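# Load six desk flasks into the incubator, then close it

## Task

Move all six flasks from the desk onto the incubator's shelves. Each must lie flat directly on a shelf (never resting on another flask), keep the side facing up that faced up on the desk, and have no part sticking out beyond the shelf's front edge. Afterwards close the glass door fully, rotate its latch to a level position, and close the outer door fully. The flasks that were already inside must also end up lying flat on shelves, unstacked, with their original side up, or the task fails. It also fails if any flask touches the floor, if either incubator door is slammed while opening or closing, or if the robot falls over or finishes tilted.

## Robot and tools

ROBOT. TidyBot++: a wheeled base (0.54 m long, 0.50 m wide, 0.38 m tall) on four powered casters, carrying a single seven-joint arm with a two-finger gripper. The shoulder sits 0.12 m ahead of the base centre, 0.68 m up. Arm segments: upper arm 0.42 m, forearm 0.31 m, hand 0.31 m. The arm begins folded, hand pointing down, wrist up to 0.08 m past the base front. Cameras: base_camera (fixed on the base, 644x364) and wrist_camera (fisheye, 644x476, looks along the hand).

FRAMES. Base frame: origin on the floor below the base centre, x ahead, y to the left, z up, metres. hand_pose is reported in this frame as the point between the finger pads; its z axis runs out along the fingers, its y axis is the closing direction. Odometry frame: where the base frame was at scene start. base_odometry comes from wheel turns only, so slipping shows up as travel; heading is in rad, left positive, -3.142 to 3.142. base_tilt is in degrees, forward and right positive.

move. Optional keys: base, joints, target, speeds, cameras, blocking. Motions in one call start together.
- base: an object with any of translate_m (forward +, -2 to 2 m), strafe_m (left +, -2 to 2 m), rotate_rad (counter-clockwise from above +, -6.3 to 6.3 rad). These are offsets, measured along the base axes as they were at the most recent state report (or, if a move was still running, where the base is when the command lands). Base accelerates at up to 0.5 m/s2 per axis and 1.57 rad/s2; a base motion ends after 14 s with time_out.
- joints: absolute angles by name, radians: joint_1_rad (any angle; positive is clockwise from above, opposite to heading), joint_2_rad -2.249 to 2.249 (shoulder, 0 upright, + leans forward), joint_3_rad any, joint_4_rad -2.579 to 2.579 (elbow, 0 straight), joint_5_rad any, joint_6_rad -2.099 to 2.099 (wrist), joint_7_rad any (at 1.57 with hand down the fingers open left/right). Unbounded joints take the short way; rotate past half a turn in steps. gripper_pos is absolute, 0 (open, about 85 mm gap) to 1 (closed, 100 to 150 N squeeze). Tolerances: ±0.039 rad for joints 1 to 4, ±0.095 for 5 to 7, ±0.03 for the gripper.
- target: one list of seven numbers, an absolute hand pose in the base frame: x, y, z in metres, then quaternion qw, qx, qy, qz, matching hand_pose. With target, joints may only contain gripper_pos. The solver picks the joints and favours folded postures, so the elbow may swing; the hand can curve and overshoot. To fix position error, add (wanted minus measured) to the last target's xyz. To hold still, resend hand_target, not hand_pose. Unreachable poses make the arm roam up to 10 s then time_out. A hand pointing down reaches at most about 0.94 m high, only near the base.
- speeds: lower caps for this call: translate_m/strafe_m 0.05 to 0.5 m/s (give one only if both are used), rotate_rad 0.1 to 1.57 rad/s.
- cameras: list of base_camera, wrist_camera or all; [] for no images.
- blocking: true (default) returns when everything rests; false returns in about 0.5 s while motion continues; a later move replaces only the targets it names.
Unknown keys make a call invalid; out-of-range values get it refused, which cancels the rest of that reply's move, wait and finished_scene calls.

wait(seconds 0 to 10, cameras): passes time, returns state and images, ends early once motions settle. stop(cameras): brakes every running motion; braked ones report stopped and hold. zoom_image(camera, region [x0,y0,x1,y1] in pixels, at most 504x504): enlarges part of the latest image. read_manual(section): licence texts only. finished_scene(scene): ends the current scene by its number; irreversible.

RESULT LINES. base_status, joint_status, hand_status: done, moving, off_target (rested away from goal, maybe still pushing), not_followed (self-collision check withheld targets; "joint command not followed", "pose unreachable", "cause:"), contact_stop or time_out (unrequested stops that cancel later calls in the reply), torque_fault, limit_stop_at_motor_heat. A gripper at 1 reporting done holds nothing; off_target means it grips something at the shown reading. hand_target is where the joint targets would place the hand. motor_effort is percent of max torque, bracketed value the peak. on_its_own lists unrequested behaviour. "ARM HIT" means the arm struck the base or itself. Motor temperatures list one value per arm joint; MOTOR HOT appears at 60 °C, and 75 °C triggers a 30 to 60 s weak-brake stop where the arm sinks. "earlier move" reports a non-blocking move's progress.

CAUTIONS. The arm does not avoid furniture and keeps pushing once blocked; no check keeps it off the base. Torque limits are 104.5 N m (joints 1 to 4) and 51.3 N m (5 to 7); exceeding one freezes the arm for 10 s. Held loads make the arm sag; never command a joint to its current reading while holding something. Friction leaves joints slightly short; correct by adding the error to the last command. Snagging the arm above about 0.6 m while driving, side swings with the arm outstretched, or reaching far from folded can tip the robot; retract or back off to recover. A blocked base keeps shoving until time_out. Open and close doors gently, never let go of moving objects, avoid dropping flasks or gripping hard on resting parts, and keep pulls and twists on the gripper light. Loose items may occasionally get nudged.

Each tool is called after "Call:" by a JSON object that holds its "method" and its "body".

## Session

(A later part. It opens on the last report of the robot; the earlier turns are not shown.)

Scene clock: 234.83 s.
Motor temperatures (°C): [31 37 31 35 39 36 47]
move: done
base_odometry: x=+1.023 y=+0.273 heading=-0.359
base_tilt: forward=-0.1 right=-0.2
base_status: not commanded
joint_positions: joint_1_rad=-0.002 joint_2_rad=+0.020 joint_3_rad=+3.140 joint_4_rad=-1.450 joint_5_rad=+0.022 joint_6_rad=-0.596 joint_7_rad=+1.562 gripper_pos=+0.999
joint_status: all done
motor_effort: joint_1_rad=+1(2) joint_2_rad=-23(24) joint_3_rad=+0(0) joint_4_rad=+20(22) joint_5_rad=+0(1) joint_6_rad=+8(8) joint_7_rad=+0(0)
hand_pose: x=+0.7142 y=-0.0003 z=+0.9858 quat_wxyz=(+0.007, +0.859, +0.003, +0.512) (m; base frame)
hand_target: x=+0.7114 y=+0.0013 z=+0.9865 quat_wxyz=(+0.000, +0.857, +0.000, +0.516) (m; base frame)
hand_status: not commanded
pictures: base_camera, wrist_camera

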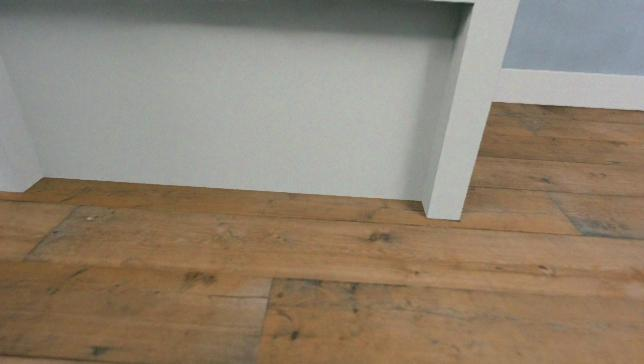

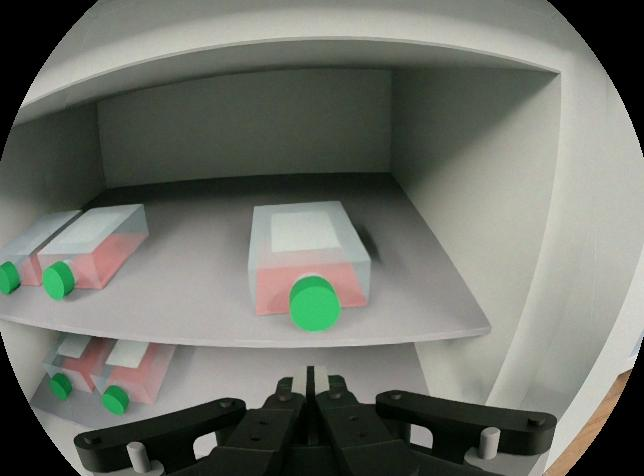

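Call:
{"method": "move", "body": {"base": {"translate_m": 0.06}, "speeds": {"translate_m": 0.1}, "cameras": ["wrist_camera"]}}

Call:
{"method": "move", "body": {"base": {"translate_m": 0.025}, "speeds": {"translate_m": 0.05}, "cameras": ["wrist_camera"]}}

Scene clock: 236.27 s.
Motor temperatures (°C): [31 37 31 35 39 36 47]
move: done
base_odometry: x=+1.079 y=+0.252 heading=-0.360
base_tilt: forward=-0.1 right=-0.2
base_status: done
joint_positions: joint_1_rad=-0.002 joint_2_rad=+0.019 joint_3_rad=+3.140 joint_4_rad=-1.450 joint_5_rad=+0.022 joint_6_rad=-0.596 joint_7_rad=+1.562 gripper_pos=+0.999
joint_status: not commanded
motor_effort: joint_1_rad=+1(3) joint_2_rad=-23(27) joint_3_rad=+0(1) joint_4_rad=+21(22) joint_5_rad=-1(1) joint_6_rad=+8(8) joint_7_rad=+0(0)
hand_pose: x=+0.7138 y=-0.0004 z=+0.9865 quat_wxyz=(+0.007, +0.859, +0.003, +0.512) (m; base frame)
hand_target: x=+0.7114 y=+0.0013 z=+0.9865 quat_wxyz=(+0.000, +0.857, +0.000, +0.516) (m; base frame)
hand_status: not commanded
pictures: wrist_camera

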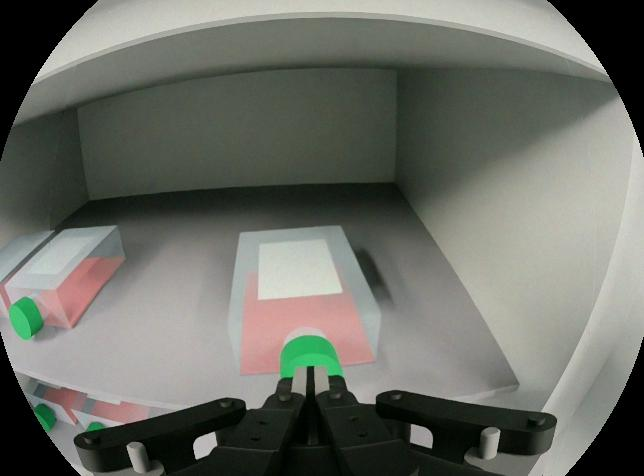

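Scene clock: 237.17 s.
Motor temperatures (°C): [31 37 31 35 39 36 47]
move: done
base_odometry: x=+1.103 y=+0.243 heading=-0.360
base_tilt: forward=-0.1 right=-0.2
base_status: done
joint_positions: joint_1_rad=-0.002 joint_2_rad=+0.019 joint_3_rad=+3.140 joint_4_rad=-1.450 joint_5_rad=+0.022 joint_6_rad=-0.596 joint_7_rad=+1.562 gripper_pos=+0.999
joint_status: not commanded
motor_effort: joint_1_rad=+2(2) joint_2_rad=-23(26) joint_3_rad=+0(1) joint_4_rad=+21(22) joint_5_rad=-1(1) joint_6_rad=+8(8) joint_7_rad=+0(0)
hand_pose: x=+0.7136 y=-0.0004 z=+0.9869 quat_wxyz=(+0.007, +0.858, +0.003, +0.513) (m; base frame)
hand_target: x=+0.7114 y=+0.0013 z=+0.9865 quat_wxyz=(+0.000, +0.857, +0.000, +0.516) (m; base frame)
hand_status: not commanded
pictures: wrist_camera

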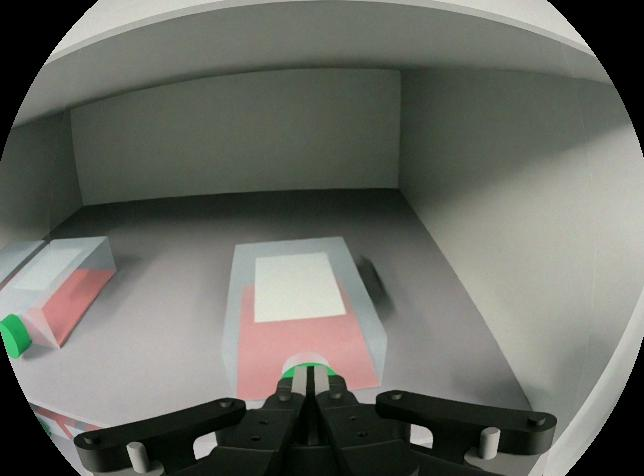

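Call:
{"method": "move", "body": {"base": {"translate_m": -0.08}, "speeds": {"translate_m": 0.2}, "cameras": []}}

Call:
{"method": "move", "body": {"joints": {"joint_2_rad": 0.03, "joint_4_rad": -1.507, "joint_6_rad": -0.56}}}

Scene clock: 238.53 s.
Motor temperatures (°C): [31 37 31 35 39 36 47]
move: done
base_odometry: x=+1.028 y=+0.271 heading=-0.360
base_tilt: forward=-0.1 right=-0.2
base_status: done
joint_positions: joint_1_rad=-0.002 joint_2_rad=+0.014 joint_3_rad=+3.140 joint_4_rad=-1.451 joint_5_rad=+0.022 joint_6_rad=-0.596 joint_7_rad=+1.562 gripper_pos=+0.999
joint_status: not commanded
motor_effort: joint_1_rad=+1(3) joint_2_rad=-23(29) joint_3_rad=+0(1) joint_4_rad=+21(22) joint_5_rad=+0(1) joint_6_rad=+8(8) joint_7_rad=+0(0)
hand_pose: x=+0.7121 y=-0.0005 z=+0.9897 quat_wxyz=(+0.007, +0.857, +0.002, +0.515) (m; base frame)
hand_target: x=+0.7114 y=+0.0013 z=+0.9865 quat_wxyz=(+0.000, +0.857, +0.000, +0.516) (m; base frame)
hand_status: not commanded
pictures: none
No camera images: "cameras" was empty.

Scene clock: 239.30 s.
Motor temperatures (°C): [31 37 31 35 39 36 47]
move: done
base_odometry: x=+1.028 y=+0.271 heading=-0.360
base_tilt: forward=-0.1 right=-0.2
base_status: not commanded
joint_positions: joint_1_rad=-0.002 joint_2_rad=+0.022 joint_3_rad=+3.140 joint_4_rad=-1.490 joint_5_rad=+0.022 joint_6_rad=-0.593 joint_7_rad=+1.562 gripper_pos=+0.999
joint_status: all done
motor_effort: joint_1_rad=+2(2) joint_2_rad=-23(25) joint_3_rad=+0(0) joint_4_rad=+21(23) joint_5_rad=+0(1) joint_6_rad=+7(8) joint_7_rad=+0(0)
hand_pose: x=+0.7099 y=-0.0005 z=+0.9624 quat_wxyz=(+0.007, +0.869, +0.003, +0.495) (m; base frame)
hand_target: x=+0.7150 y=+0.0013 z=+0.9567 quat_wxyz=(+0.000, +0.867, +0.000, +0.499) (m; base frame)
hand_status: not commanded
pictures: base_camera, wrist_camera

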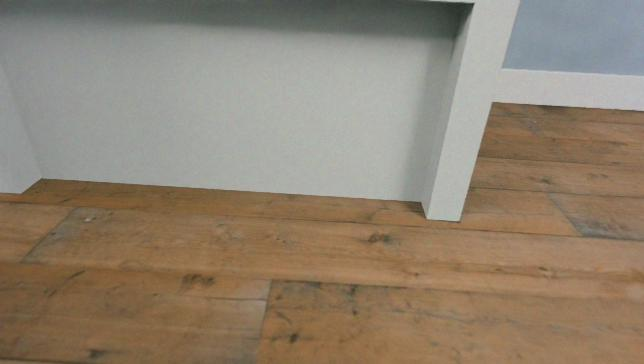

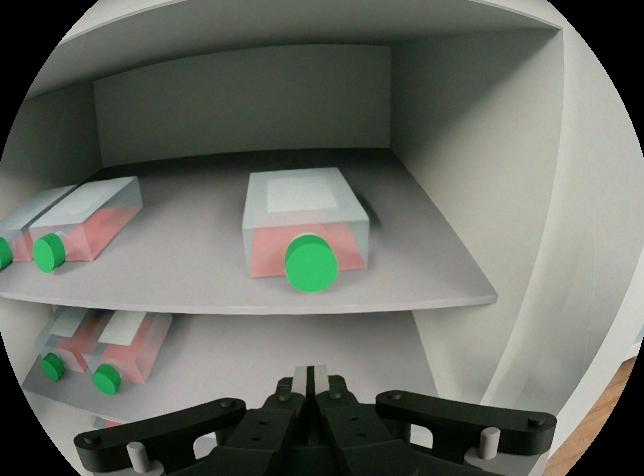

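Call:
{"method": "move", "body": {"joints": {"joint_2_rad": 0.02, "joint_4_rad": -1.487, "joint_6_rad": -0.56, "gripper_pos": 0.4}, "cameras": []}}

Call:
{"method": "move", "body": {"base": {"translate_m": 0.08}, "speeds": {"translate_m": 0.1}, "cameras": ["wrist_camera"]}}

Scene clock: 240.60 s.
Motor temperatures (°C): [31 37 31 35 39 36 47]
move: done
base_odometry: x=+1.028 y=+0.271 heading=-0.360
base_tilt: forward=-0.1 right=-0.2
base_status: not commanded
joint_positions: joint_1_rad=-0.002 joint_2_rad=+0.022 joint_3_rad=+3.140 joint_4_rad=-1.482 joint_5_rad=+0.022 joint_6_rad=-0.593 joint_7_rad=+1.562 gripper_pos=+0.400
joint_status: all done
motor_effort: joint_1_rad=+1(2) joint_2_rad=-24(25) joint_3_rad=+0(0) joint_4_rad=+21(22) joint_5_rad=+0(1) joint_6_rad=+7(8) joint_7_rad=+0(0)
hand_pose: x=+0.7111 y=-0.0005 z=+0.9674 quat_wxyz=(+0.007, +0.867, +0.003, +0.499) (m; base frame)
hand_target: x=+0.7149 y=+0.0013 z=+0.9743 quat_wxyz=(+0.000, +0.859, +0.000, +0.512) (m; base frame)
hand_status: not commanded
pictures: none
No camera images: "cameras" was empty.

Scene clock: 241.90 s.
Motor temperatures (°C): [31 37 31 35 39 36 47]
move: done
base_odometry: x=+1.103 y=+0.242 heading=-0.360
base_tilt: forward=-0.1 right=-0.2
base_status: done
joint_positions: joint_1_rad=-0.002 joint_2_rad=+0.024 joint_3_rad=+3.140 joint_4_rad=-1.482 joint_5_rad=+0.022 joint_6_rad=-0.593 joint_7_rad=+1.562 gripper_pos=+0.400
joint_status: not commanded
motor_effort: joint_1_rad=+1(3) joint_2_rad=-24(27) joint_3_rad=+0(1) joint_4_rad=+21(22) joint_5_rad=-1(1) joint_6_rad=+7(8) joint_7_rad=+0(0)
hand_pose: x=+0.7116 y=-0.0005 z=+0.9662 quat_wxyz=(+0.007, +0.867, +0.003, +0.498) (m; base frame)
hand_target: x=+0.7149 y=+0.0013 z=+0.9743 quat_wxyz=(+0.000, +0.859, +0.000, +0.512) (m; base frame)
hand_status: not commanded
pictures: wrist_camera

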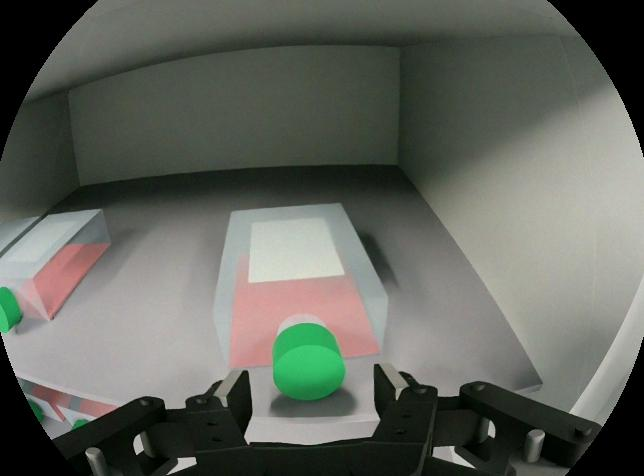

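Call:
{"method": "move", "body": {"base": {"translate_m": 0.012}, "speeds": {"translate_m": 0.1}, "joints": {"gripper_pos": 0.6}, "cameras": ["wrist_camera"]}}

Call:
{"method": "move", "body": {"joints": {"gripper_pos": 0.8}, "cameras": ["wrist_camera"]}}

Scene clock: 242.80 s.
Motor temperatures (°C): [31 37 31 35 39 36 47]
move: done
base_odometry: x=+1.114 y=+0.238 heading=-0.361
base_tilt: forward=-0.1 right=-0.2
base_status: done
joint_positions: joint_1_rad=-0.002 joint_2_rad=+0.028 joint_3_rad=+3.140 joint_4_rad=-1.481 joint_5_rad=+0.022 joint_6_rad=-0.593 joint_7_rad=+1.562 gripper_pos=+0.600
joint_status: all done
motor_effort: joint_1_rad=+2(2) joint_2_rad=-24(29) joint_3_rad=+0(1) joint_4_rad=+21(21) joint_5_rad=+0(1) joint_6_rad=+7(8) joint_7_rad=+0(0)
hand_pose: x=+0.7128 y=-0.0005 z=+0.9638 quat_wxyz=(+0.007, +0.868, +0.003, +0.496) (m; base frame)
hand_target: x=+0.7149 y=+0.0013 z=+0.9743 quat_wxyz=(+0.000, +0.859, +0.000, +0.512) (m; base frame)
hand_status: not commanded
pictures: wrist_camera

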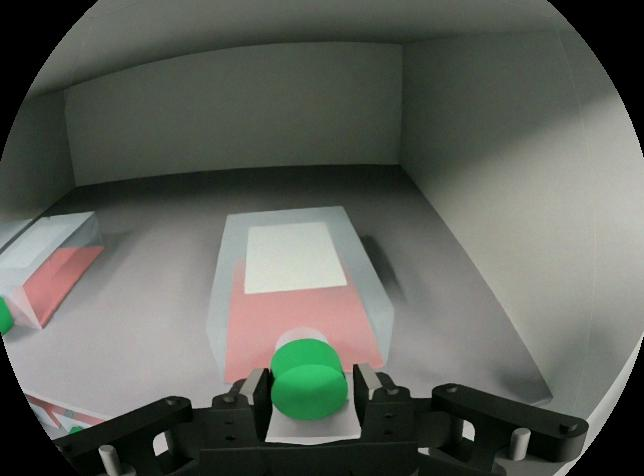

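Scene clock: 243.43 s.
Motor temperatures (°C): [31 37 31 35 39 36 47]
move: off_target
base_odometry: x=+1.114 y=+0.238 heading=-0.361
base_tilt: forward=-0.1 right=-0.2
base_status: not commanded
joint_positions: joint_1_rad=-0.002 joint_2_rad=+0.027 joint_3_rad=+3.140 joint_4_rad=-1.481 joint_5_rad=+0.022 joint_6_rad=-0.593 joint_7_rad=+1.562 gripper_pos=+0.699
joint_status: gripper_pos off_target (ended at +0.699, target +0.800)
motor_effort: joint_1_rad=+1(2) joint_2_rad=-24(24) joint_3_rad=+0(0) joint_4_rad=+21(21) joint_5_rad=+0(1) joint_6_rad=+7(8) joint_7_rad=+0(0)
hand_pose: x=+0.7127 y=-0.0005 z=+0.9642 quat_wxyz=(+0.007, +0.868, +0.003, +0.497) (m; base frame)
hand_target: x=+0.7149 y=+0.0013 z=+0.9743 quat_wxyz=(+0.000, +0.859, +0.000, +0.512) (m; base frame)
hand_status: not commanded
pictures: wrist_camera

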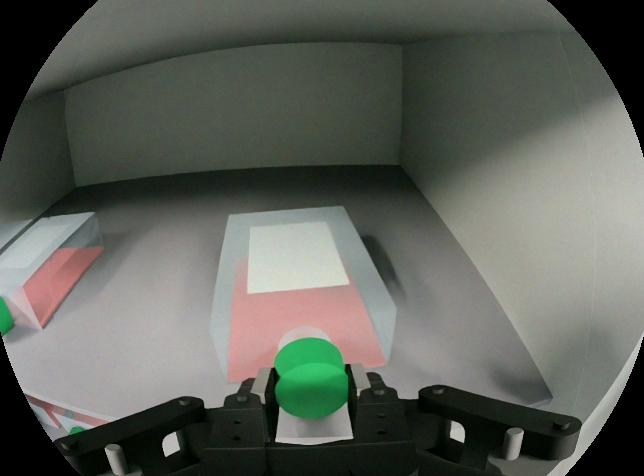

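Call:
{"method": "move", "body": {"base": {"translate_m": 0.025, "strafe_m": 0.03, "rotate_rad": -0.09}, "speeds": {"strafe_m": 0.05, "rotate_rad": 0.12}, "cameras": ["wrist_camera"]}}

Scene clock: 246.63 s.
Motor temperatures (°C): [31 37 31 35 39 36 47]
move: done
base_odometry: x=+1.148 y=+0.257 heading=-0.452
base_tilt: forward=-0.1 right=-0.2
base_status: done
joint_positions: joint_1_rad=-0.001 joint_2_rad=+0.027 joint_3_rad=+3.140 joint_4_rad=-1.481 joint_5_rad=+0.022 joint_6_rad=-0.593 joint_7_rad=+1.562 gripper_pos=+0.699
joint_status: not commanded
motor_effort: joint_1_rad=+1(3) joint_2_rad=-24(25) joint_3_rad=+0(2) joint_4_rad=+21(22) joint_5_rad=+0(1) joint_6_rad=+8(8) joint_7_rad=+0(0)
hand_pose: x=+0.7127 y=-0.0007 z=+0.9643 quat_wxyz=(+0.007, +0.868, +0.003, +0.497) (m; base frame)
hand_target: x=+0.7149 y=+0.0013 z=+0.9743 quat_wxyz=(+0.000, +0.859, +0.000, +0.512) (m; base frame)
hand_status: not commanded
pictures: wrist_camera

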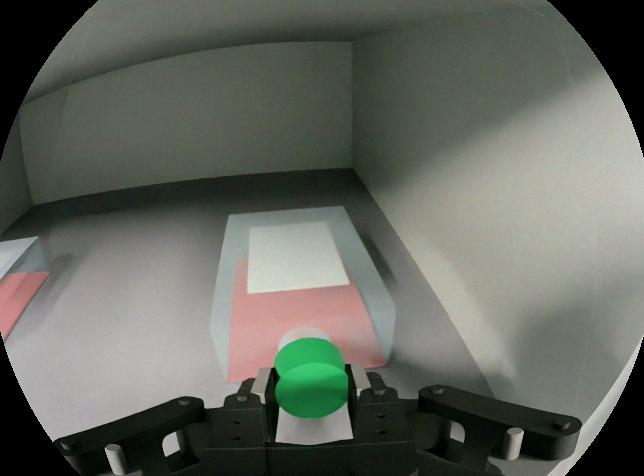

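Call:
{"method": "move", "body": {"joints": {"gripper_pos": 0.45}, "cameras": []}}

Call:
{"method": "move", "body": {"base": {"translate_m": -0.15}, "speeds": {"translate_m": 0.12}}}

Scene clock: 247.57 s.
Motor temperatures (°C): [31 37 31 35 39 36 47]
move: done
base_odometry: x=+1.148 y=+0.257 heading=-0.452
base_tilt: forward=-0.1 right=-0.2
base_status: not commanded
joint_positions: joint_1_rad=-0.001 joint_2_rad=+0.027 joint_3_rad=+3.140 joint_4_rad=-1.481 joint_5_rad=+0.022 joint_6_rad=-0.593 joint_7_rad=+1.562 gripper_pos=+0.450
joint_status: all done
motor_effort: joint_1_rad=+1(2) joint_2_rad=-24(24) joint_3_rad=+0(0) joint_4_rad=+20(22) joint_5_rad=-1(1) joint_6_rad=+7(8) joint_7_rad=+0(0)
hand_pose: x=+0.7127 y=-0.0007 z=+0.9643 quat_wxyz=(+0.007, +0.868, +0.003, +0.497) (m; base frame)
hand_target: x=+0.7149 y=+0.0013 z=+0.9743 quat_wxyz=(+0.000, +0.859, +0.000, +0.512) (m; base frame)
hand_status: not commanded
pictures: none
No camera images: "cameras" was empty.

Scene clock: 249.40 s.
Motor temperatures (°C): [31 37 31 35 39 36 47]
move: done
base_odometry: x=+1.013 y=+0.323 heading=-0.451
base_tilt: forward=-0.1 right=-0.2
base_status: done
joint_positions: joint_1_rad=-0.001 joint_2_rad=+0.026 joint_3_rad=+3.140 joint_4_rad=-1.481 joint_5_rad=+0.022 joint_6_rad=-0.593 joint_7_rad=+1.562 gripper_pos=+0.450
joint_status: not commanded
motor_effort: joint_1_rad=+1(3) joint_2_rad=-23(28) joint_3_rad=+0(1) joint_4_rad=+20(22) joint_5_rad=+0(2) joint_6_rad=+8(8) joint_7_rad=+0(0)
hand_pose: x=+0.7123 y=-0.0007 z=+0.9652 quat_wxyz=(+0.007, +0.867, +0.003, +0.497) (m; base frame)
hand_target: x=+0.7149 y=+0.0013 z=+0.9743 quat_wxyz=(+0.000, +0.859, +0.000, +0.512) (m; base frame)
hand_status: not commanded
pictures: base_camera, wrist_camera

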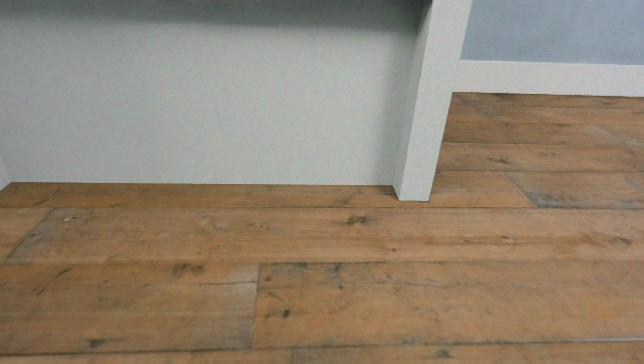

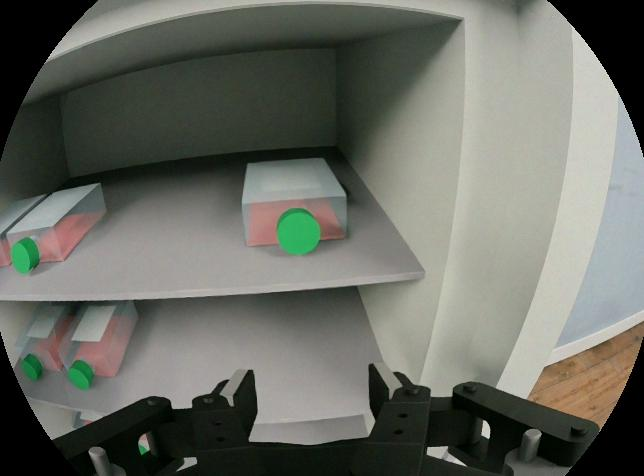

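Call:
{"method": "move", "body": {"base": {"translate_m": -1.0}, "cameras": []}}

Call:
{"method": "move", "body": {"base": {"rotate_rad": 1.75}, "joints": {"joint_2_rad": -0.084, "joint_4_rad": -0.97, "joint_6_rad": -1.4, "gripper_pos": 0.2}, "cameras": []}}

Call:
{"method": "move", "body": {"base": {"translate_m": 0.78, "strafe_m": 0.18}}}

Call:
{"method": "zoom_image", "body": {"camera": "wrist_camera", "region": [40, 40, 540, 320]}}

Scene clock: 253.67 s.
Motor temperatures (°C): [31 37 31 35 39 36 47]
move: done
base_odometry: x=+0.113 y=+0.759 heading=-0.451
base_tilt: forward=-0.1 right=-0.2
base_status: done
joint_positions: joint_1_rad=-0.001 joint_2_rad=+0.026 joint_3_rad=+3.140 joint_4_rad=-1.481 joint_5_rad=+0.022 joint_6_rad=-0.593 joint_7_rad=+1.562 gripper_pos=+0.450
joint_status: not commanded
motor_effort: joint_1_rad=+2(3) joint_2_rad=-24(28) joint_3_rad=+0(1) joint_4_rad=+21(22) joint_5_rad=+0(1) joint_6_rad=+8(8) joint_7_rad=+0(0)
hand_pose: x=+0.7122 y=-0.0007 z=+0.9654 quat_wxyz=(+0.007, +0.867, +0.002, +0.498) (m; base frame)
hand_target: x=+0.7149 y=+0.0013 z=+0.9743 quat_wxyz=(+0.000, +0.859, +0.000, +0.512) (m; base frame)
hand_status: not commanded
pictures: none
No camera images: "cameras" was empty.

Scene clock: 256.07 s.
Motor temperatures (°C): [31 37 31 35 39 36 47]
move: done
base_odometry: x=+0.113 y=+0.759 heading=+1.297
base_tilt: forward=-0.1 right=-0.2
base_status: done
joint_positions: joint_1_rad=-0.002 joint_2_rad=-0.058 joint_3_rad=+3.140 joint_4_rad=-0.976 joint_5_rad=+0.022 joint_6_rad=-1.349 joint_7_rad=+1.562 gripper_pos=+0.200
joint_status: all done
motor_effort: joint_1_rad=+2(4) joint_2_rad=-16(26) joint_3_rad=+0(3) joint_4_rad=+17(22) joint_5_rad=+0(2) joint_6_rad=+7(9) joint_7_rad=+0(0)
hand_pose: x=+0.5833 y=-0.0035 z=+1.0932 quat_wxyz=(+0.008, +0.906, -0.004, +0.424) (m; base frame)
hand_target: x=+0.5622 y=+0.0013 z=+1.0958 quat_wxyz=(+0.000, +0.910, +0.000, +0.415) (m; base frame)
hand_status: not commanded
pictures: none
No camera images: "cameras" was empty.

Scene clock: 259.03 s.
Motor temperatures (°C): [31 37 31 35 39 36 47]
move: done
base_odometry: x=+0.151 y=+1.559 heading=+1.298
base_tilt: forward=-0.1 right=-0.2
base_status: done
joint_positions: joint_1_rad=-0.002 joint_2_rad=-0.074 joint_3_rad=+3.140 joint_4_rad=-0.973 joint_5_rad=+0.022 joint_6_rad=-1.352 joint_7_rad=+1.562 gripper_pos=+0.200
joint_status: not commanded
motor_effort: joint_1_rad=+2(2) joint_2_rad=-16(20) joint_3_rad=+0(1) joint_4_rad=+17(18) joint_5_rad=+0(1) joint_6_rad=+7(7) joint_7_rad=+0(0)
hand_pose: x=+0.5757 y=-0.0035 z=+1.1016 quat_wxyz=(+0.008, +0.902, -0.004, +0.431) (m; base frame)
hand_target: x=+0.5622 y=+0.0013 z=+1.0958 quat_wxyz=(+0.000, +0.910, +0.000, +0.415) (m; base frame)
hand_status: not commanded
pictures: base_camera, wrist_camera

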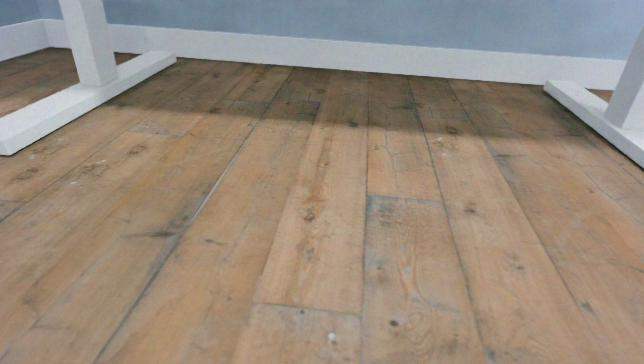

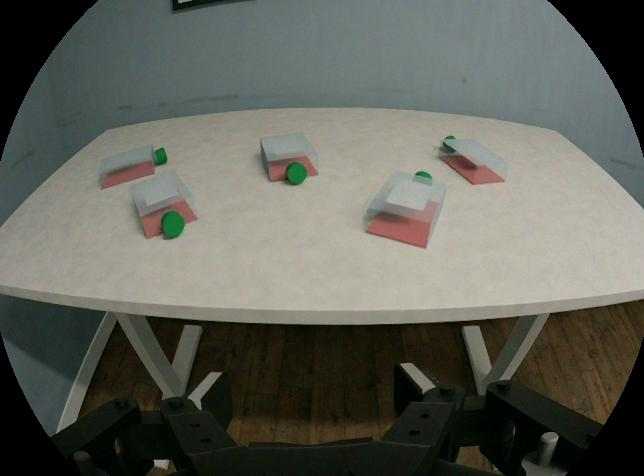

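Scaled by 1.008.

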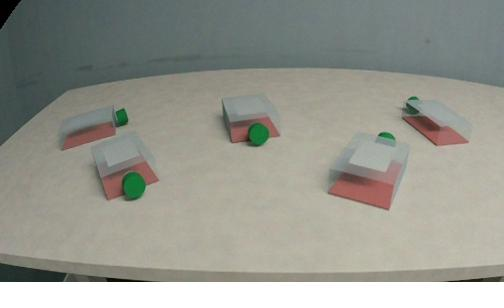

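Call:
{"method": "move", "body": {"base": {"translate_m": 0.2, "strafe_m": -0.205, "rotate_rad": 0.26}, "joints": {"joint_2_rad": 0.02, "joint_4_rad": -1.43, "joint_6_rad": -0.61, "gripper_pos": 0.0}}}

Scene clock: 262.57 s.
Motor temperatures (°C): [31 37 31 35 39 36 47]
move: done
base_odometry: x=+0.402 y=+1.697 heading=+1.559
base_tilt: forward=-0.1 right=-0.2
base_status: done
joint_positions: joint_1_rad=+0.000 joint_2_rad=+0.026 joint_3_rad=+3.141 joint_4_rad=-1.413 joint_5_rad=+0.022 joint_6_rad=-0.663 joint_7_rad=+1.562 gripper_pos=+0.000
joint_status: all done
motor_effort: joint_1_rad=+1(4) joint_2_rad=-23(28) joint_3_rad=+0(3) joint_4_rad=+21(22) joint_5_rad=+0(1) joint_6_rad=+7(8) joint_7_rad=+0(0)
hand_pose: x=+0.7100 y=-0.0026 z=+0.9861 quat_wxyz=(+0.008, +0.868, +0.001, +0.497) (m; base frame)
hand_target: x=+0.7143 y=+0.0013 z=+0.9941 quat_wxyz=(+0.000, +0.857, +0.000, +0.515) (m; base frame)
hand_status: not commanded
pictures: base_camera, wrist_camera

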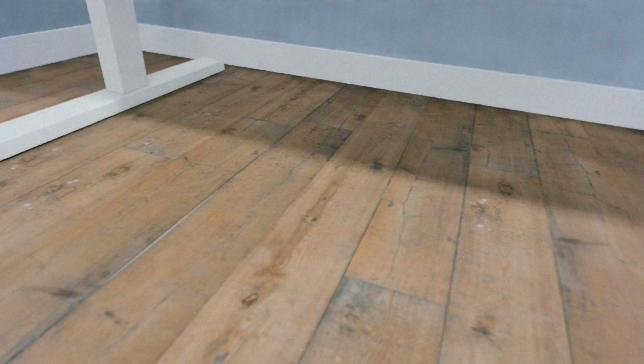

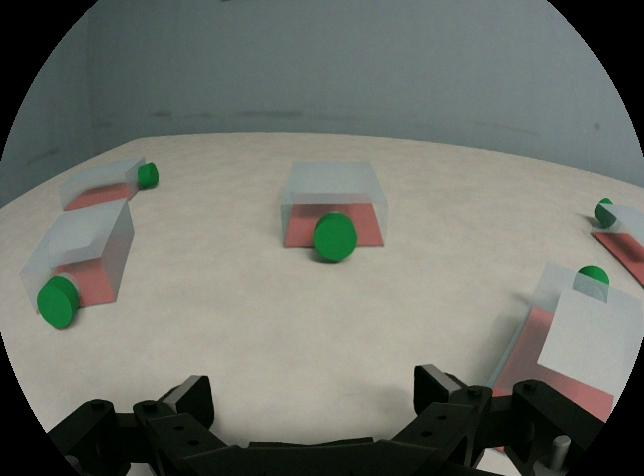

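Call:
{"method": "move", "body": {"base": {"translate_m": 0.1, "strafe_m": -0.016}, "joints": {"joint_4_rad": -1.45, "joint_6_rad": -0.59, "gripper_pos": 0.3}, "speeds": {"translate_m": 0.2}, "cameras": ["wrist_camera"]}}

Scene clock: 264.73 s.
Motor temperatures (°C): [31 37 31 35 39 36 47]
move: done
base_odometry: x=+0.419 y=+1.797 heading=+1.559
base_tilt: forward=-0.1 right=-0.2
base_status: done
joint_positions: joint_1_rad=+0.000 joint_2_rad=+0.026 joint_3_rad=+3.141 joint_4_rad=-1.431 joint_5_rad=+0.022 joint_6_rad=-0.637 joint_7_rad=+1.562 gripper_pos=+0.300
joint_status: all done
motor_effort: joint_1_rad=+1(4) joint_2_rad=-24(26) joint_3_rad=+0(2) joint_4_rad=+21(22) joint_5_rad=+0(1) joint_6_rad=+7(9) joint_7_rad=+0(0)
hand_pose: x=+0.7120 y=-0.0024 z=+0.9822 quat_wxyz=(+0.008, +0.866, +0.001, +0.500) (m; base frame)
hand_target: x=+0.7150 y=+0.0013 z=+0.9878 quat_wxyz=(+0.000, +0.857, +0.000, +0.515) (m; base frame)
hand_status: not commanded
pictures: wrist_camera

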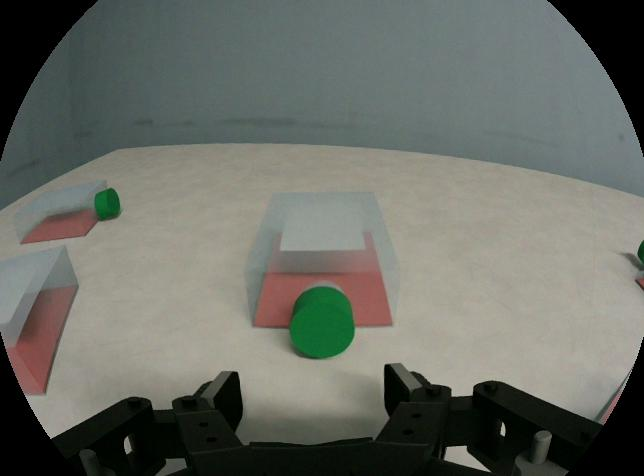

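Call:
{"method": "move", "body": {"base": {"translate_m": 0.052, "strafe_m": -0.005}, "joints": {"joint_4_rad": -1.468, "joint_6_rad": -0.572}, "speeds": {"translate_m": 0.12}, "cameras": []}}

Call:
{"method": "move", "body": {"joints": {"gripper_pos": 0.6}, "cameras": ["wrist_camera"]}}

Scene clock: 266.13 s.
Motor temperatures (°C): [31 37 31 35 39 36 47]
move: done
base_odometry: x=+0.425 y=+1.849 heading=+1.558
base_tilt: forward=-0.1 right=-0.2
base_status: done
joint_positions: joint_1_rad=+0.000 joint_2_rad=+0.025 joint_3_rad=+3.141 joint_4_rad=-1.449 joint_5_rad=+0.022 joint_6_rad=-0.619 joint_7_rad=+1.562 gripper_pos=+0.300
joint_status: all done
motor_effort: joint_1_rad=+2(2) joint_2_rad=-24(27) joint_3_rad=+0(1) joint_4_rad=+21(22) joint_5_rad=+0(1) joint_6_rad=+7(8) joint_7_rad=+0(0)
hand_pose: x=+0.7122 y=-0.0023 z=+0.9780 quat_wxyz=(+0.008, +0.865, +0.001, +0.501) (m; base frame)
hand_target: x=+0.7155 y=+0.0013 z=+0.9822 quat_wxyz=(+0.000, +0.857, +0.000, +0.515) (m; base frame)
hand_status: not commanded
pictures: none
No camera images: "cameras" was empty.

Scene clock: 266.83 s.
Motor temperatures (°C): [31 37 31 35 39 36 47]
move: done
base_odometry: x=+0.425 y=+1.849 heading=+1.558
base_tilt: forward=-0.1 right=-0.2
base_status: not commanded
joint_positions: joint_1_rad=+0.000 joint_2_rad=+0.025 joint_3_rad=+3.141 joint_4_rad=-1.449 joint_5_rad=+0.022 joint_6_rad=-0.619 joint_7_rad=+1.562 gripper_pos=+0.600
joint_status: all done
motor_effort: joint_1_rad=+2(2) joint_2_rad=-24(24) joint_3_rad=+0(0) joint_4_rad=+21(21) joint_5_rad=-1(1) joint_6_rad=+7(8) joint_7_rad=+0(0)
hand_pose: x=+0.7122 y=-0.0023 z=+0.9780 quat_wxyz=(+0.008, +0.865, +0.001, +0.501) (m; base frame)
hand_target: x=+0.7155 y=+0.0013 z=+0.9822 quat_wxyz=(+0.000, +0.857, +0.000, +0.515) (m; base frame)
hand_status: not commanded
pictures: wrist_camera

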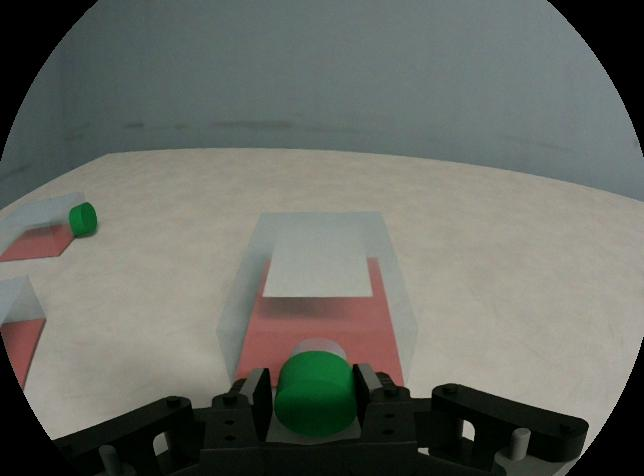

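Call:
{"method": "move", "body": {"base": {"translate_m": -0.007, "strafe_m": -0.002}, "joints": {"joint_4_rad": -1.488, "joint_6_rad": -0.555}, "cameras": []}}

Call:
{"method": "move", "body": {"joints": {"gripper_pos": 0.85}, "cameras": ["wrist_camera"]}}

Scene clock: 267.70 s.
Motor temperatures (°C): [31 37 31 35 39 36 47]
move: done
base_odometry: x=+0.427 y=+1.842 heading=+1.559
base_tilt: forward=-0.1 right=-0.2
base_status: done
joint_positions: joint_1_rad=+0.000 joint_2_rad=+0.022 joint_3_rad=+3.141 joint_4_rad=-1.466 joint_5_rad=+0.022 joint_6_rad=-0.599 joint_7_rad=+1.562 gripper_pos=+0.600
joint_status: all done
motor_effort: joint_1_rad=+1(3) joint_2_rad=-23(28) joint_3_rad=+0(1) joint_4_rad=+20(21) joint_5_rad=+0(1) joint_6_rad=+7(8) joint_7_rad=+0(0)
hand_pose: x=+0.7124 y=-0.0022 z=+0.9748 quat_wxyz=(+0.008, +0.864, +0.001, +0.503) (m; base frame)
hand_target: x=+0.7155 y=+0.0013 z=+0.9751 quat_wxyz=(+0.000, +0.858, +0.000, +0.514) (m; base frame)
hand_status: not commanded
pictures: none
No camera images: "cameras" was empty.

Scene clock: 268.37 s.
Motor temperatures (°C): [31 37 31 35 39 36 47]
move: off_target
base_odometry: x=+0.427 y=+1.842 heading=+1.559
base_tilt: forward=-0.1 right=-0.2
base_status: not commanded
joint_positions: joint_1_rad=+0.000 joint_2_rad=+0.022 joint_3_rad=+3.141 joint_4_rad=-1.466 joint_5_rad=+0.022 joint_6_rad=-0.597 joint_7_rad=+1.562 gripper_pos=+0.689
joint_status: gripper_pos off_target (ended at +0.689, target +0.850)
motor_effort: joint_1_rad=+1(2) joint_2_rad=-23(23) joint_3_rad=+0(0) joint_4_rad=+20(20) joint_5_rad=+0(1) joint_6_rad=+7(7) joint_7_rad=+0(1)
hand_pose: x=+0.7126 y=-0.0022 z=+0.9752 quat_wxyz=(+0.008, +0.864, +0.001, +0.504) (m; base frame)
hand_target: x=+0.7155 y=+0.0013 z=+0.9751 quat_wxyz=(+0.000, +0.858, +0.000, +0.514) (m; base frame)
hand_status: not commanded
pictures: wrist_camera

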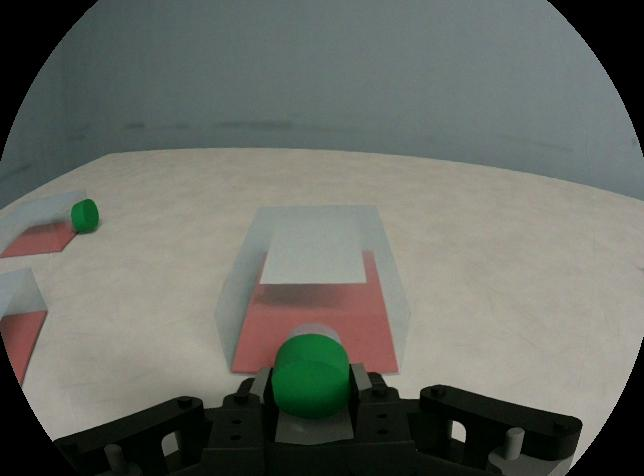

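Call:
{"method": "move", "body": {"joints": {"joint_2_rad": 0.018, "joint_4_rad": -1.285, "joint_6_rad": -0.755}, "cameras": ["wrist_camera"]}}

Call:
{"method": "move", "body": {"base": {"translate_m": -0.4}, "cameras": []}}

Call:
{"method": "move", "body": {"base": {"translate_m": -0.35, "strafe_m": 0.35}, "cameras": []}}

Call:
{"method": "move", "body": {"base": {"rotate_rad": -1.93}, "speeds": {"rotate_rad": 1.1}}}

Scene clock: 270.60 s.
Motor temperatures (°C): [31 37 31 35 39 36 47]
move: done
base_odometry: x=+0.427 y=+1.842 heading=+1.559
base_tilt: forward=-0.1 right=-0.2
base_status: not commanded
joint_positions: joint_1_rad=+0.000 joint_2_rad=+0.025 joint_3_rad=+3.141 joint_4_rad=-1.289 joint_5_rad=+0.022 joint_6_rad=-0.710 joint_7_rad=+1.562 gripper_pos=+0.689
joint_status: all done
motor_effort: joint_1_rad=+2(2) joint_2_rad=-25(27) joint_3_rad=+0(0) joint_4_rad=+21(24) joint_5_rad=+0(1) joint_6_rad=+9(10) joint_7_rad=+0(0)
hand_pose: x=+0.7132 y=-0.0028 z=+1.0462 quat_wxyz=(+0.008, +0.848, +0.000, +0.530) (m; base frame)
hand_target: x=+0.7048 y=+0.0013 z=+1.0399 quat_wxyz=(+0.000, +0.857, +0.000, +0.516) (m; base frame)
hand_status: not commanded
pictures: wrist_camera

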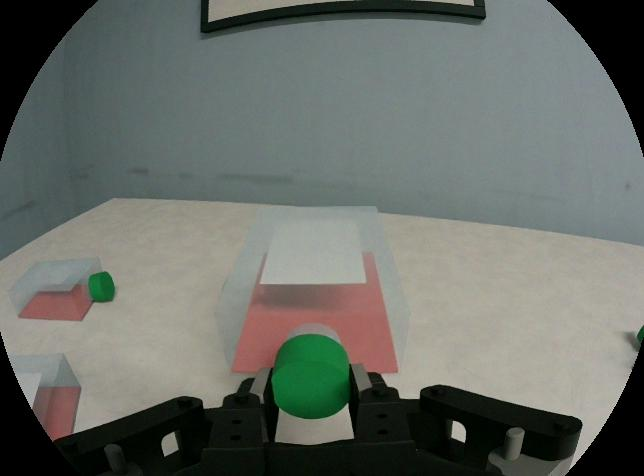

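Scene clock: 272.70 s.
Motor temperatures (°C): [31 37 31 35 39 36 47]
move: done
base_odometry: x=+0.422 y=+1.441 heading=+1.559
base_tilt: forward=-0.1 right=-0.2
base_status: done
joint_positions: joint_1_rad=+0.000 joint_2_rad=+0.023 joint_3_rad=+3.141 joint_4_rad=-1.289 joint_5_rad=+0.022 joint_6_rad=-0.715 joint_7_rad=+1.562 gripper_pos=+0.689
joint_status: not commanded
motor_effort: joint_1_rad=+2(3) joint_2_rad=-25(29) joint_3_rad=+0(2) joint_4_rad=+21(22) joint_5_rad=+0(1) joint_6_rad=+9(9) joint_7_rad=+0(0)
hand_pose: x=+0.7119 y=-0.0026 z=+1.0462 quat_wxyz=(+0.008, +0.848, +0.000, +0.529) (m; base frame)
hand_target: x=+0.7048 y=+0.0013 z=+1.0399 quat_wxyz=(+0.000, +0.857, +0.000, +0.516) (m; base frame)
hand_status: not commanded
pictures: none
No camera images: "cameras" was empty.

Scene clock: 274.77 s.
Motor temperatures (°C): [31 37 31 35 39 36 47]
move: done
base_odometry: x=+0.068 y=+1.096 heading=+1.559
base_tilt: forward=-0.1 right=-0.2
base_status: done
joint_positions: joint_1_rad=-0.004 joint_2_rad=+0.022 joint_3_rad=+3.138 joint_4_rad=-1.289 joint_5_rad=+0.022 joint_6_rad=-0.716 joint_7_rad=+1.562 gripper_pos=+0.689
joint_status: not commanded
motor_effort: joint_1_rad=+1(4) joint_2_rad=-24(28) joint_3_rad=+0(3) joint_4_rad=+22(22) joint_5_rad=+0(1) joint_6_rad=+9(9) joint_7_rad=+0(0)
hand_pose: x=+0.7116 y=+0.0010 z=+1.0462 quat_wxyz=(+0.006, +0.849, +0.003, +0.529) (m; base frame)
hand_target: x=+0.7048 y=+0.0013 z=+1.0399 quat_wxyz=(+0.000, +0.857, +0.000, +0.516) (m; base frame)
hand_status: not commanded
pictures: none
No camera images: "cameras" was empty.

Scene clock: 277.57 s.
Motor temperatures (°C): [31 37 31 35 39 36 47]
move: done
base_odometry: x=+0.068 y=+1.095 heading=-0.370
base_tilt: forward=-0.1 right=-0.2
base_status: done
joint_positions: joint_1_rad=+0.002 joint_2_rad=+0.022 joint_3_rad=+3.142 joint_4_rad=-1.289 joint_5_rad=+0.022 joint_6_rad=-0.716 joint_7_rad=+1.562 gripper_pos=+0.689
joint_status: not commanded
motor_effort: joint_1_rad=+2(5) joint_2_rad=-24(27) joint_3_rad=+0(3) joint_4_rad=+21(22) joint_5_rad=+0(1) joint_6_rad=+8(9) joint_7_rad=+0(0)
hand_pose: x=+0.7117 y=-0.0049 z=+1.0460 quat_wxyz=(+0.009, +0.849, -0.002, +0.529) (m; base frame)
hand_target: x=+0.7048 y=+0.0013 z=+1.0399 quat_wxyz=(+0.000, +0.857, +0.000, +0.516) (m; base frame)
hand_status: not commanded
pictures: base_camera, wrist_camera

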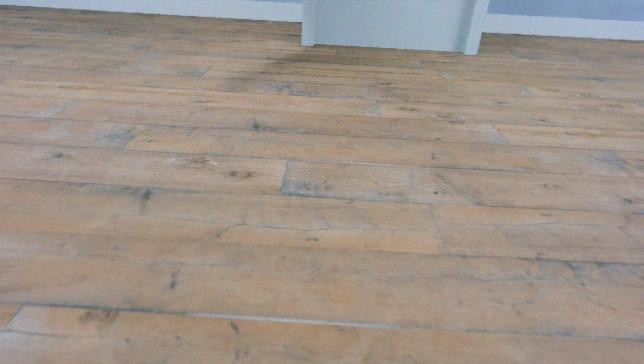

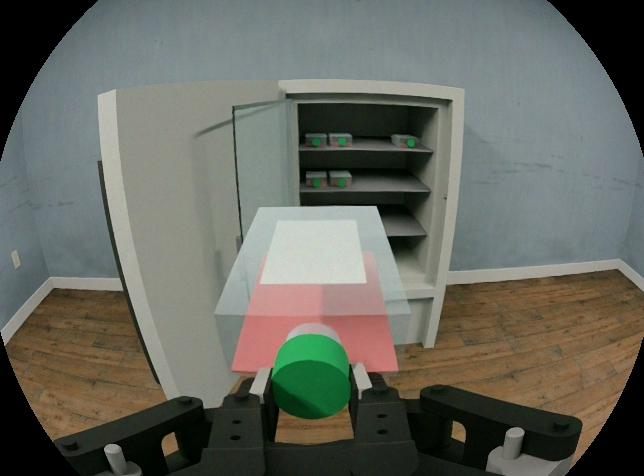

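Call:
{"method": "move", "body": {"base": {"translate_m": 0.55, "strafe_m": -0.3}}}

Call:
{"method": "zoom_image", "body": {"camera": "base_camera", "region": [120, 20, 520, 200]}}

Scene clock: 280.17 s.
Motor temperatures (°C): [31 37 31 35 39 36 47]
move: done
base_odometry: x=+0.472 y=+0.617 heading=-0.371
base_tilt: forward=-0.1 right=-0.2
base_status: done
joint_positions: joint_1_rad=+0.002 joint_2_rad=+0.035 joint_3_rad=+3.143 joint_4_rad=-1.288 joint_5_rad=+0.022 joint_6_rad=-0.718 joint_7_rad=+1.562 gripper_pos=+0.689
joint_status: not commanded
motor_effort: joint_1_rad=+1(4) joint_2_rad=-25(29) joint_3_rad=+0(2) joint_4_rad=+22(23) joint_5_rad=+0(1) joint_6_rad=+9(9) joint_7_rad=+0(0)
hand_pose: x=+0.7160 y=-0.0053 z=+1.0387 quat_wxyz=(+0.009, +0.852, -0.002, +0.523) (m; base frame)
hand_target: x=+0.7048 y=+0.0013 z=+1.0399 quat_wxyz=(+0.000, +0.857, +0.000, +0.516) (m; base frame)
hand_status: not commanded
pictures: base_camera, wrist_camera

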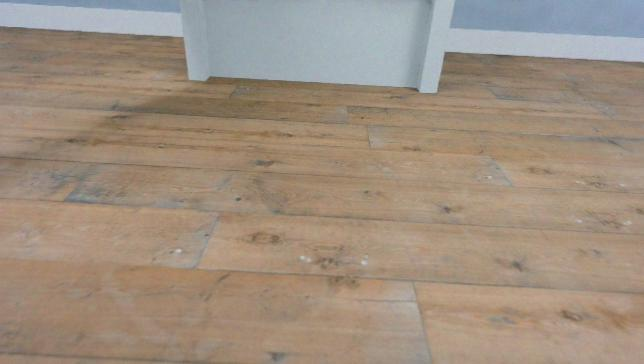

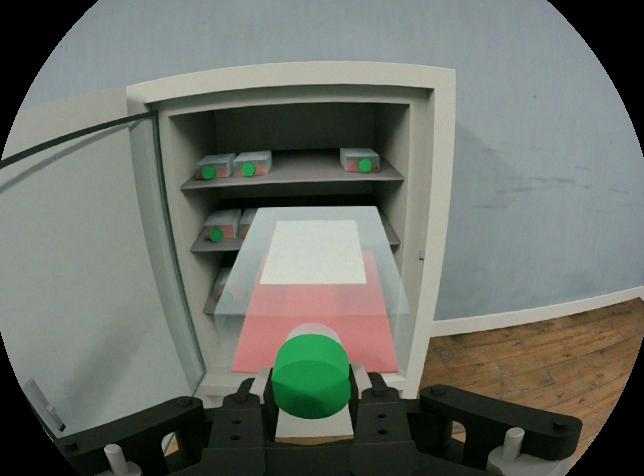

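Scaled by 1.260.

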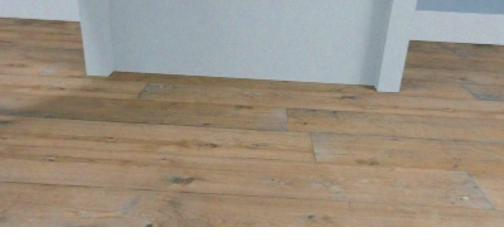

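Call:
{"method": "move", "body": {"base": {"translate_m": 0.45, "strafe_m": 0.033}, "speeds": {"translate_m": 0.35}}}

Scene clock: 283.00 s.
Motor temperatures (°C): [31 37 31 35 39 36 47]
move: done
base_odometry: x=+0.904 y=+0.484 heading=-0.371
base_tilt: forward=-0.1 right=-0.2
base_status: done
joint_positions: joint_1_rad=+0.002 joint_2_rad=+0.033 joint_3_rad=+3.143 joint_4_rad=-1.288 joint_5_rad=+0.022 joint_6_rad=-0.718 joint_7_rad=+1.562 gripper_pos=+0.689
joint_status: not commanded
motor_effort: joint_1_rad=+2(2) joint_2_rad=-25(29) joint_3_rad=+0(1) joint_4_rad=+21(23) joint_5_rad=+0(1) joint_6_rad=+8(9) joint_7_rad=+0(0)
hand_pose: x=+0.7151 y=-0.0053 z=+1.0400 quat_wxyz=(+0.009, +0.852, -0.002, +0.524) (m; base frame)
hand_target: x=+0.7048 y=+0.0013 z=+1.0399 quat_wxyz=(+0.000, +0.857, +0.000, +0.516) (m; base frame)
hand_status: not commanded
pictures: base_camera, wrist_camera

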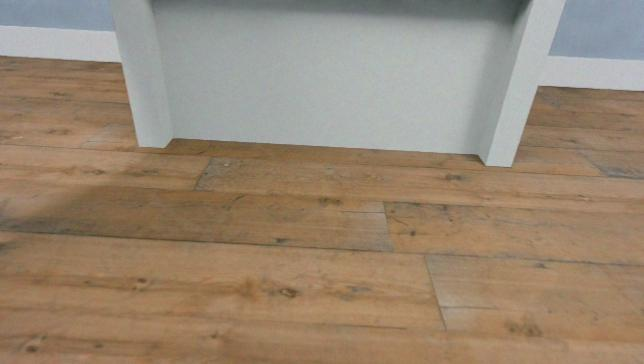

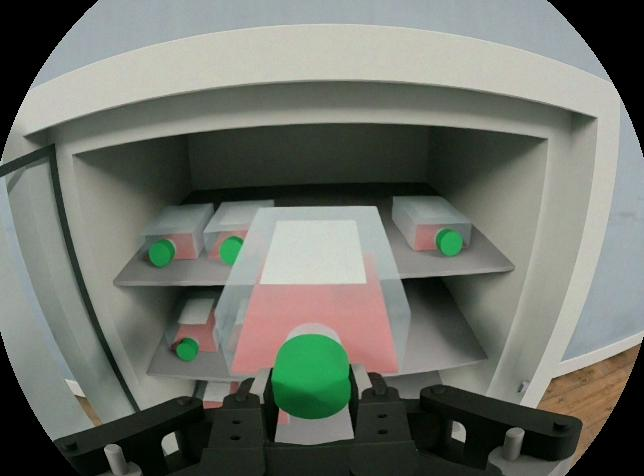

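Call:
{"method": "move", "body": {"base": {"translate_m": 0.15, "strafe_m": -0.022}, "joints": {"joint_2_rad": 0.02, "joint_4_rad": -1.418, "joint_6_rad": -0.675}, "speeds": {"translate_m": 0.25}}}

Scene clock: 285.27 s.
Motor temperatures (°C): [31 37 31 35 39 36 47]
move: done
base_odometry: x=+1.036 y=+0.409 heading=-0.371
base_tilt: forward=-0.1 right=-0.2
base_status: done
joint_positions: joint_1_rad=+0.003 joint_2_rad=+0.024 joint_3_rad=+3.144 joint_4_rad=-1.410 joint_5_rad=+0.022 joint_6_rad=-0.700 joint_7_rad=+1.562 gripper_pos=+0.689
joint_status: all done
motor_effort: joint_1_rad=+2(3) joint_2_rad=-24(29) joint_3_rad=+0(2) joint_4_rad=+21(26) joint_5_rad=+0(2) joint_6_rad=+8(19) joint_7_rad=+0(1)
hand_pose: x=+0.7037 y=-0.0062 z=+0.9790 quat_wxyz=(+0.010, +0.876, -0.002, +0.483) (m; base frame)
hand_target: x=+0.7057 y=+0.0013 z=+0.9835 quat_wxyz=(+0.000, +0.871, +0.000, +0.492) (m; base frame)
hand_status: not commanded
pictures: base_camera, wrist_camera

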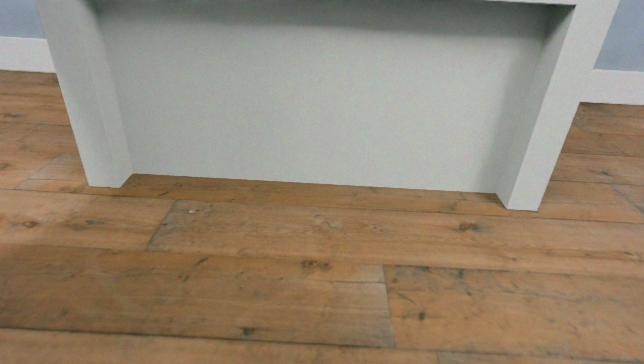

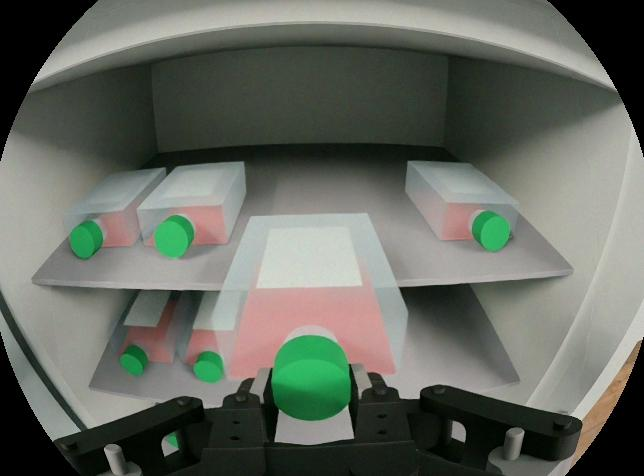

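Call:
{"method": "move", "body": {"joints": {"joint_2_rad": 0.02, "joint_4_rad": -1.36, "joint_6_rad": -0.69}}}

Scene clock: 286.33 s.
Motor temperatures (°C): [31 37 31 35 39 36 47]
move: done
base_odometry: x=+1.036 y=+0.409 heading=-0.371
base_tilt: forward=-0.1 right=-0.2
base_status: not commanded
joint_positions: joint_1_rad=+0.003 joint_2_rad=+0.024 joint_3_rad=+3.144 joint_4_rad=-1.361 joint_5_rad=+0.022 joint_6_rad=-0.700 joint_7_rad=+1.562 gripper_pos=+0.689
joint_status: all done
motor_effort: joint_1_rad=+2(2) joint_2_rad=-24(26) joint_3_rad=+0(0) joint_4_rad=+22(23) joint_5_rad=+0(1) joint_6_rad=+8(9) joint_7_rad=+0(0)
hand_pose: x=+0.7091 y=-0.0062 z=+1.0077 quat_wxyz=(+0.010, +0.864, -0.002, +0.504) (m; base frame)
hand_target: x=+0.7094 y=+0.0013 z=+1.0131 quat_wxyz=(+0.000, +0.860, +0.000, +0.511) (m; base frame)
hand_status: not commanded
pictures: base_camera, wrist_camera

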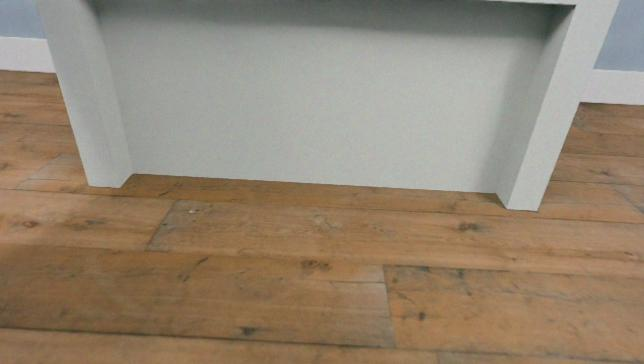

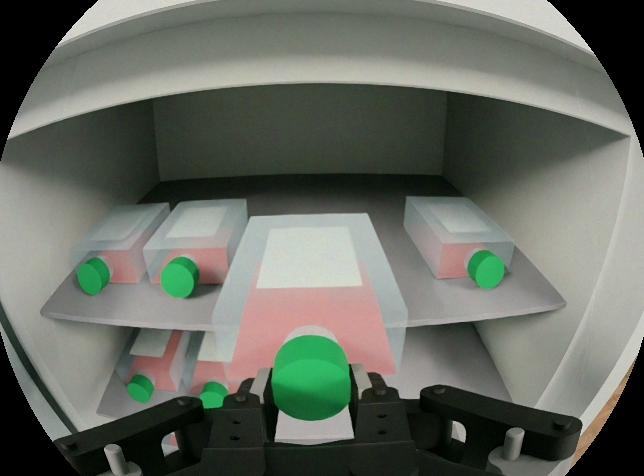

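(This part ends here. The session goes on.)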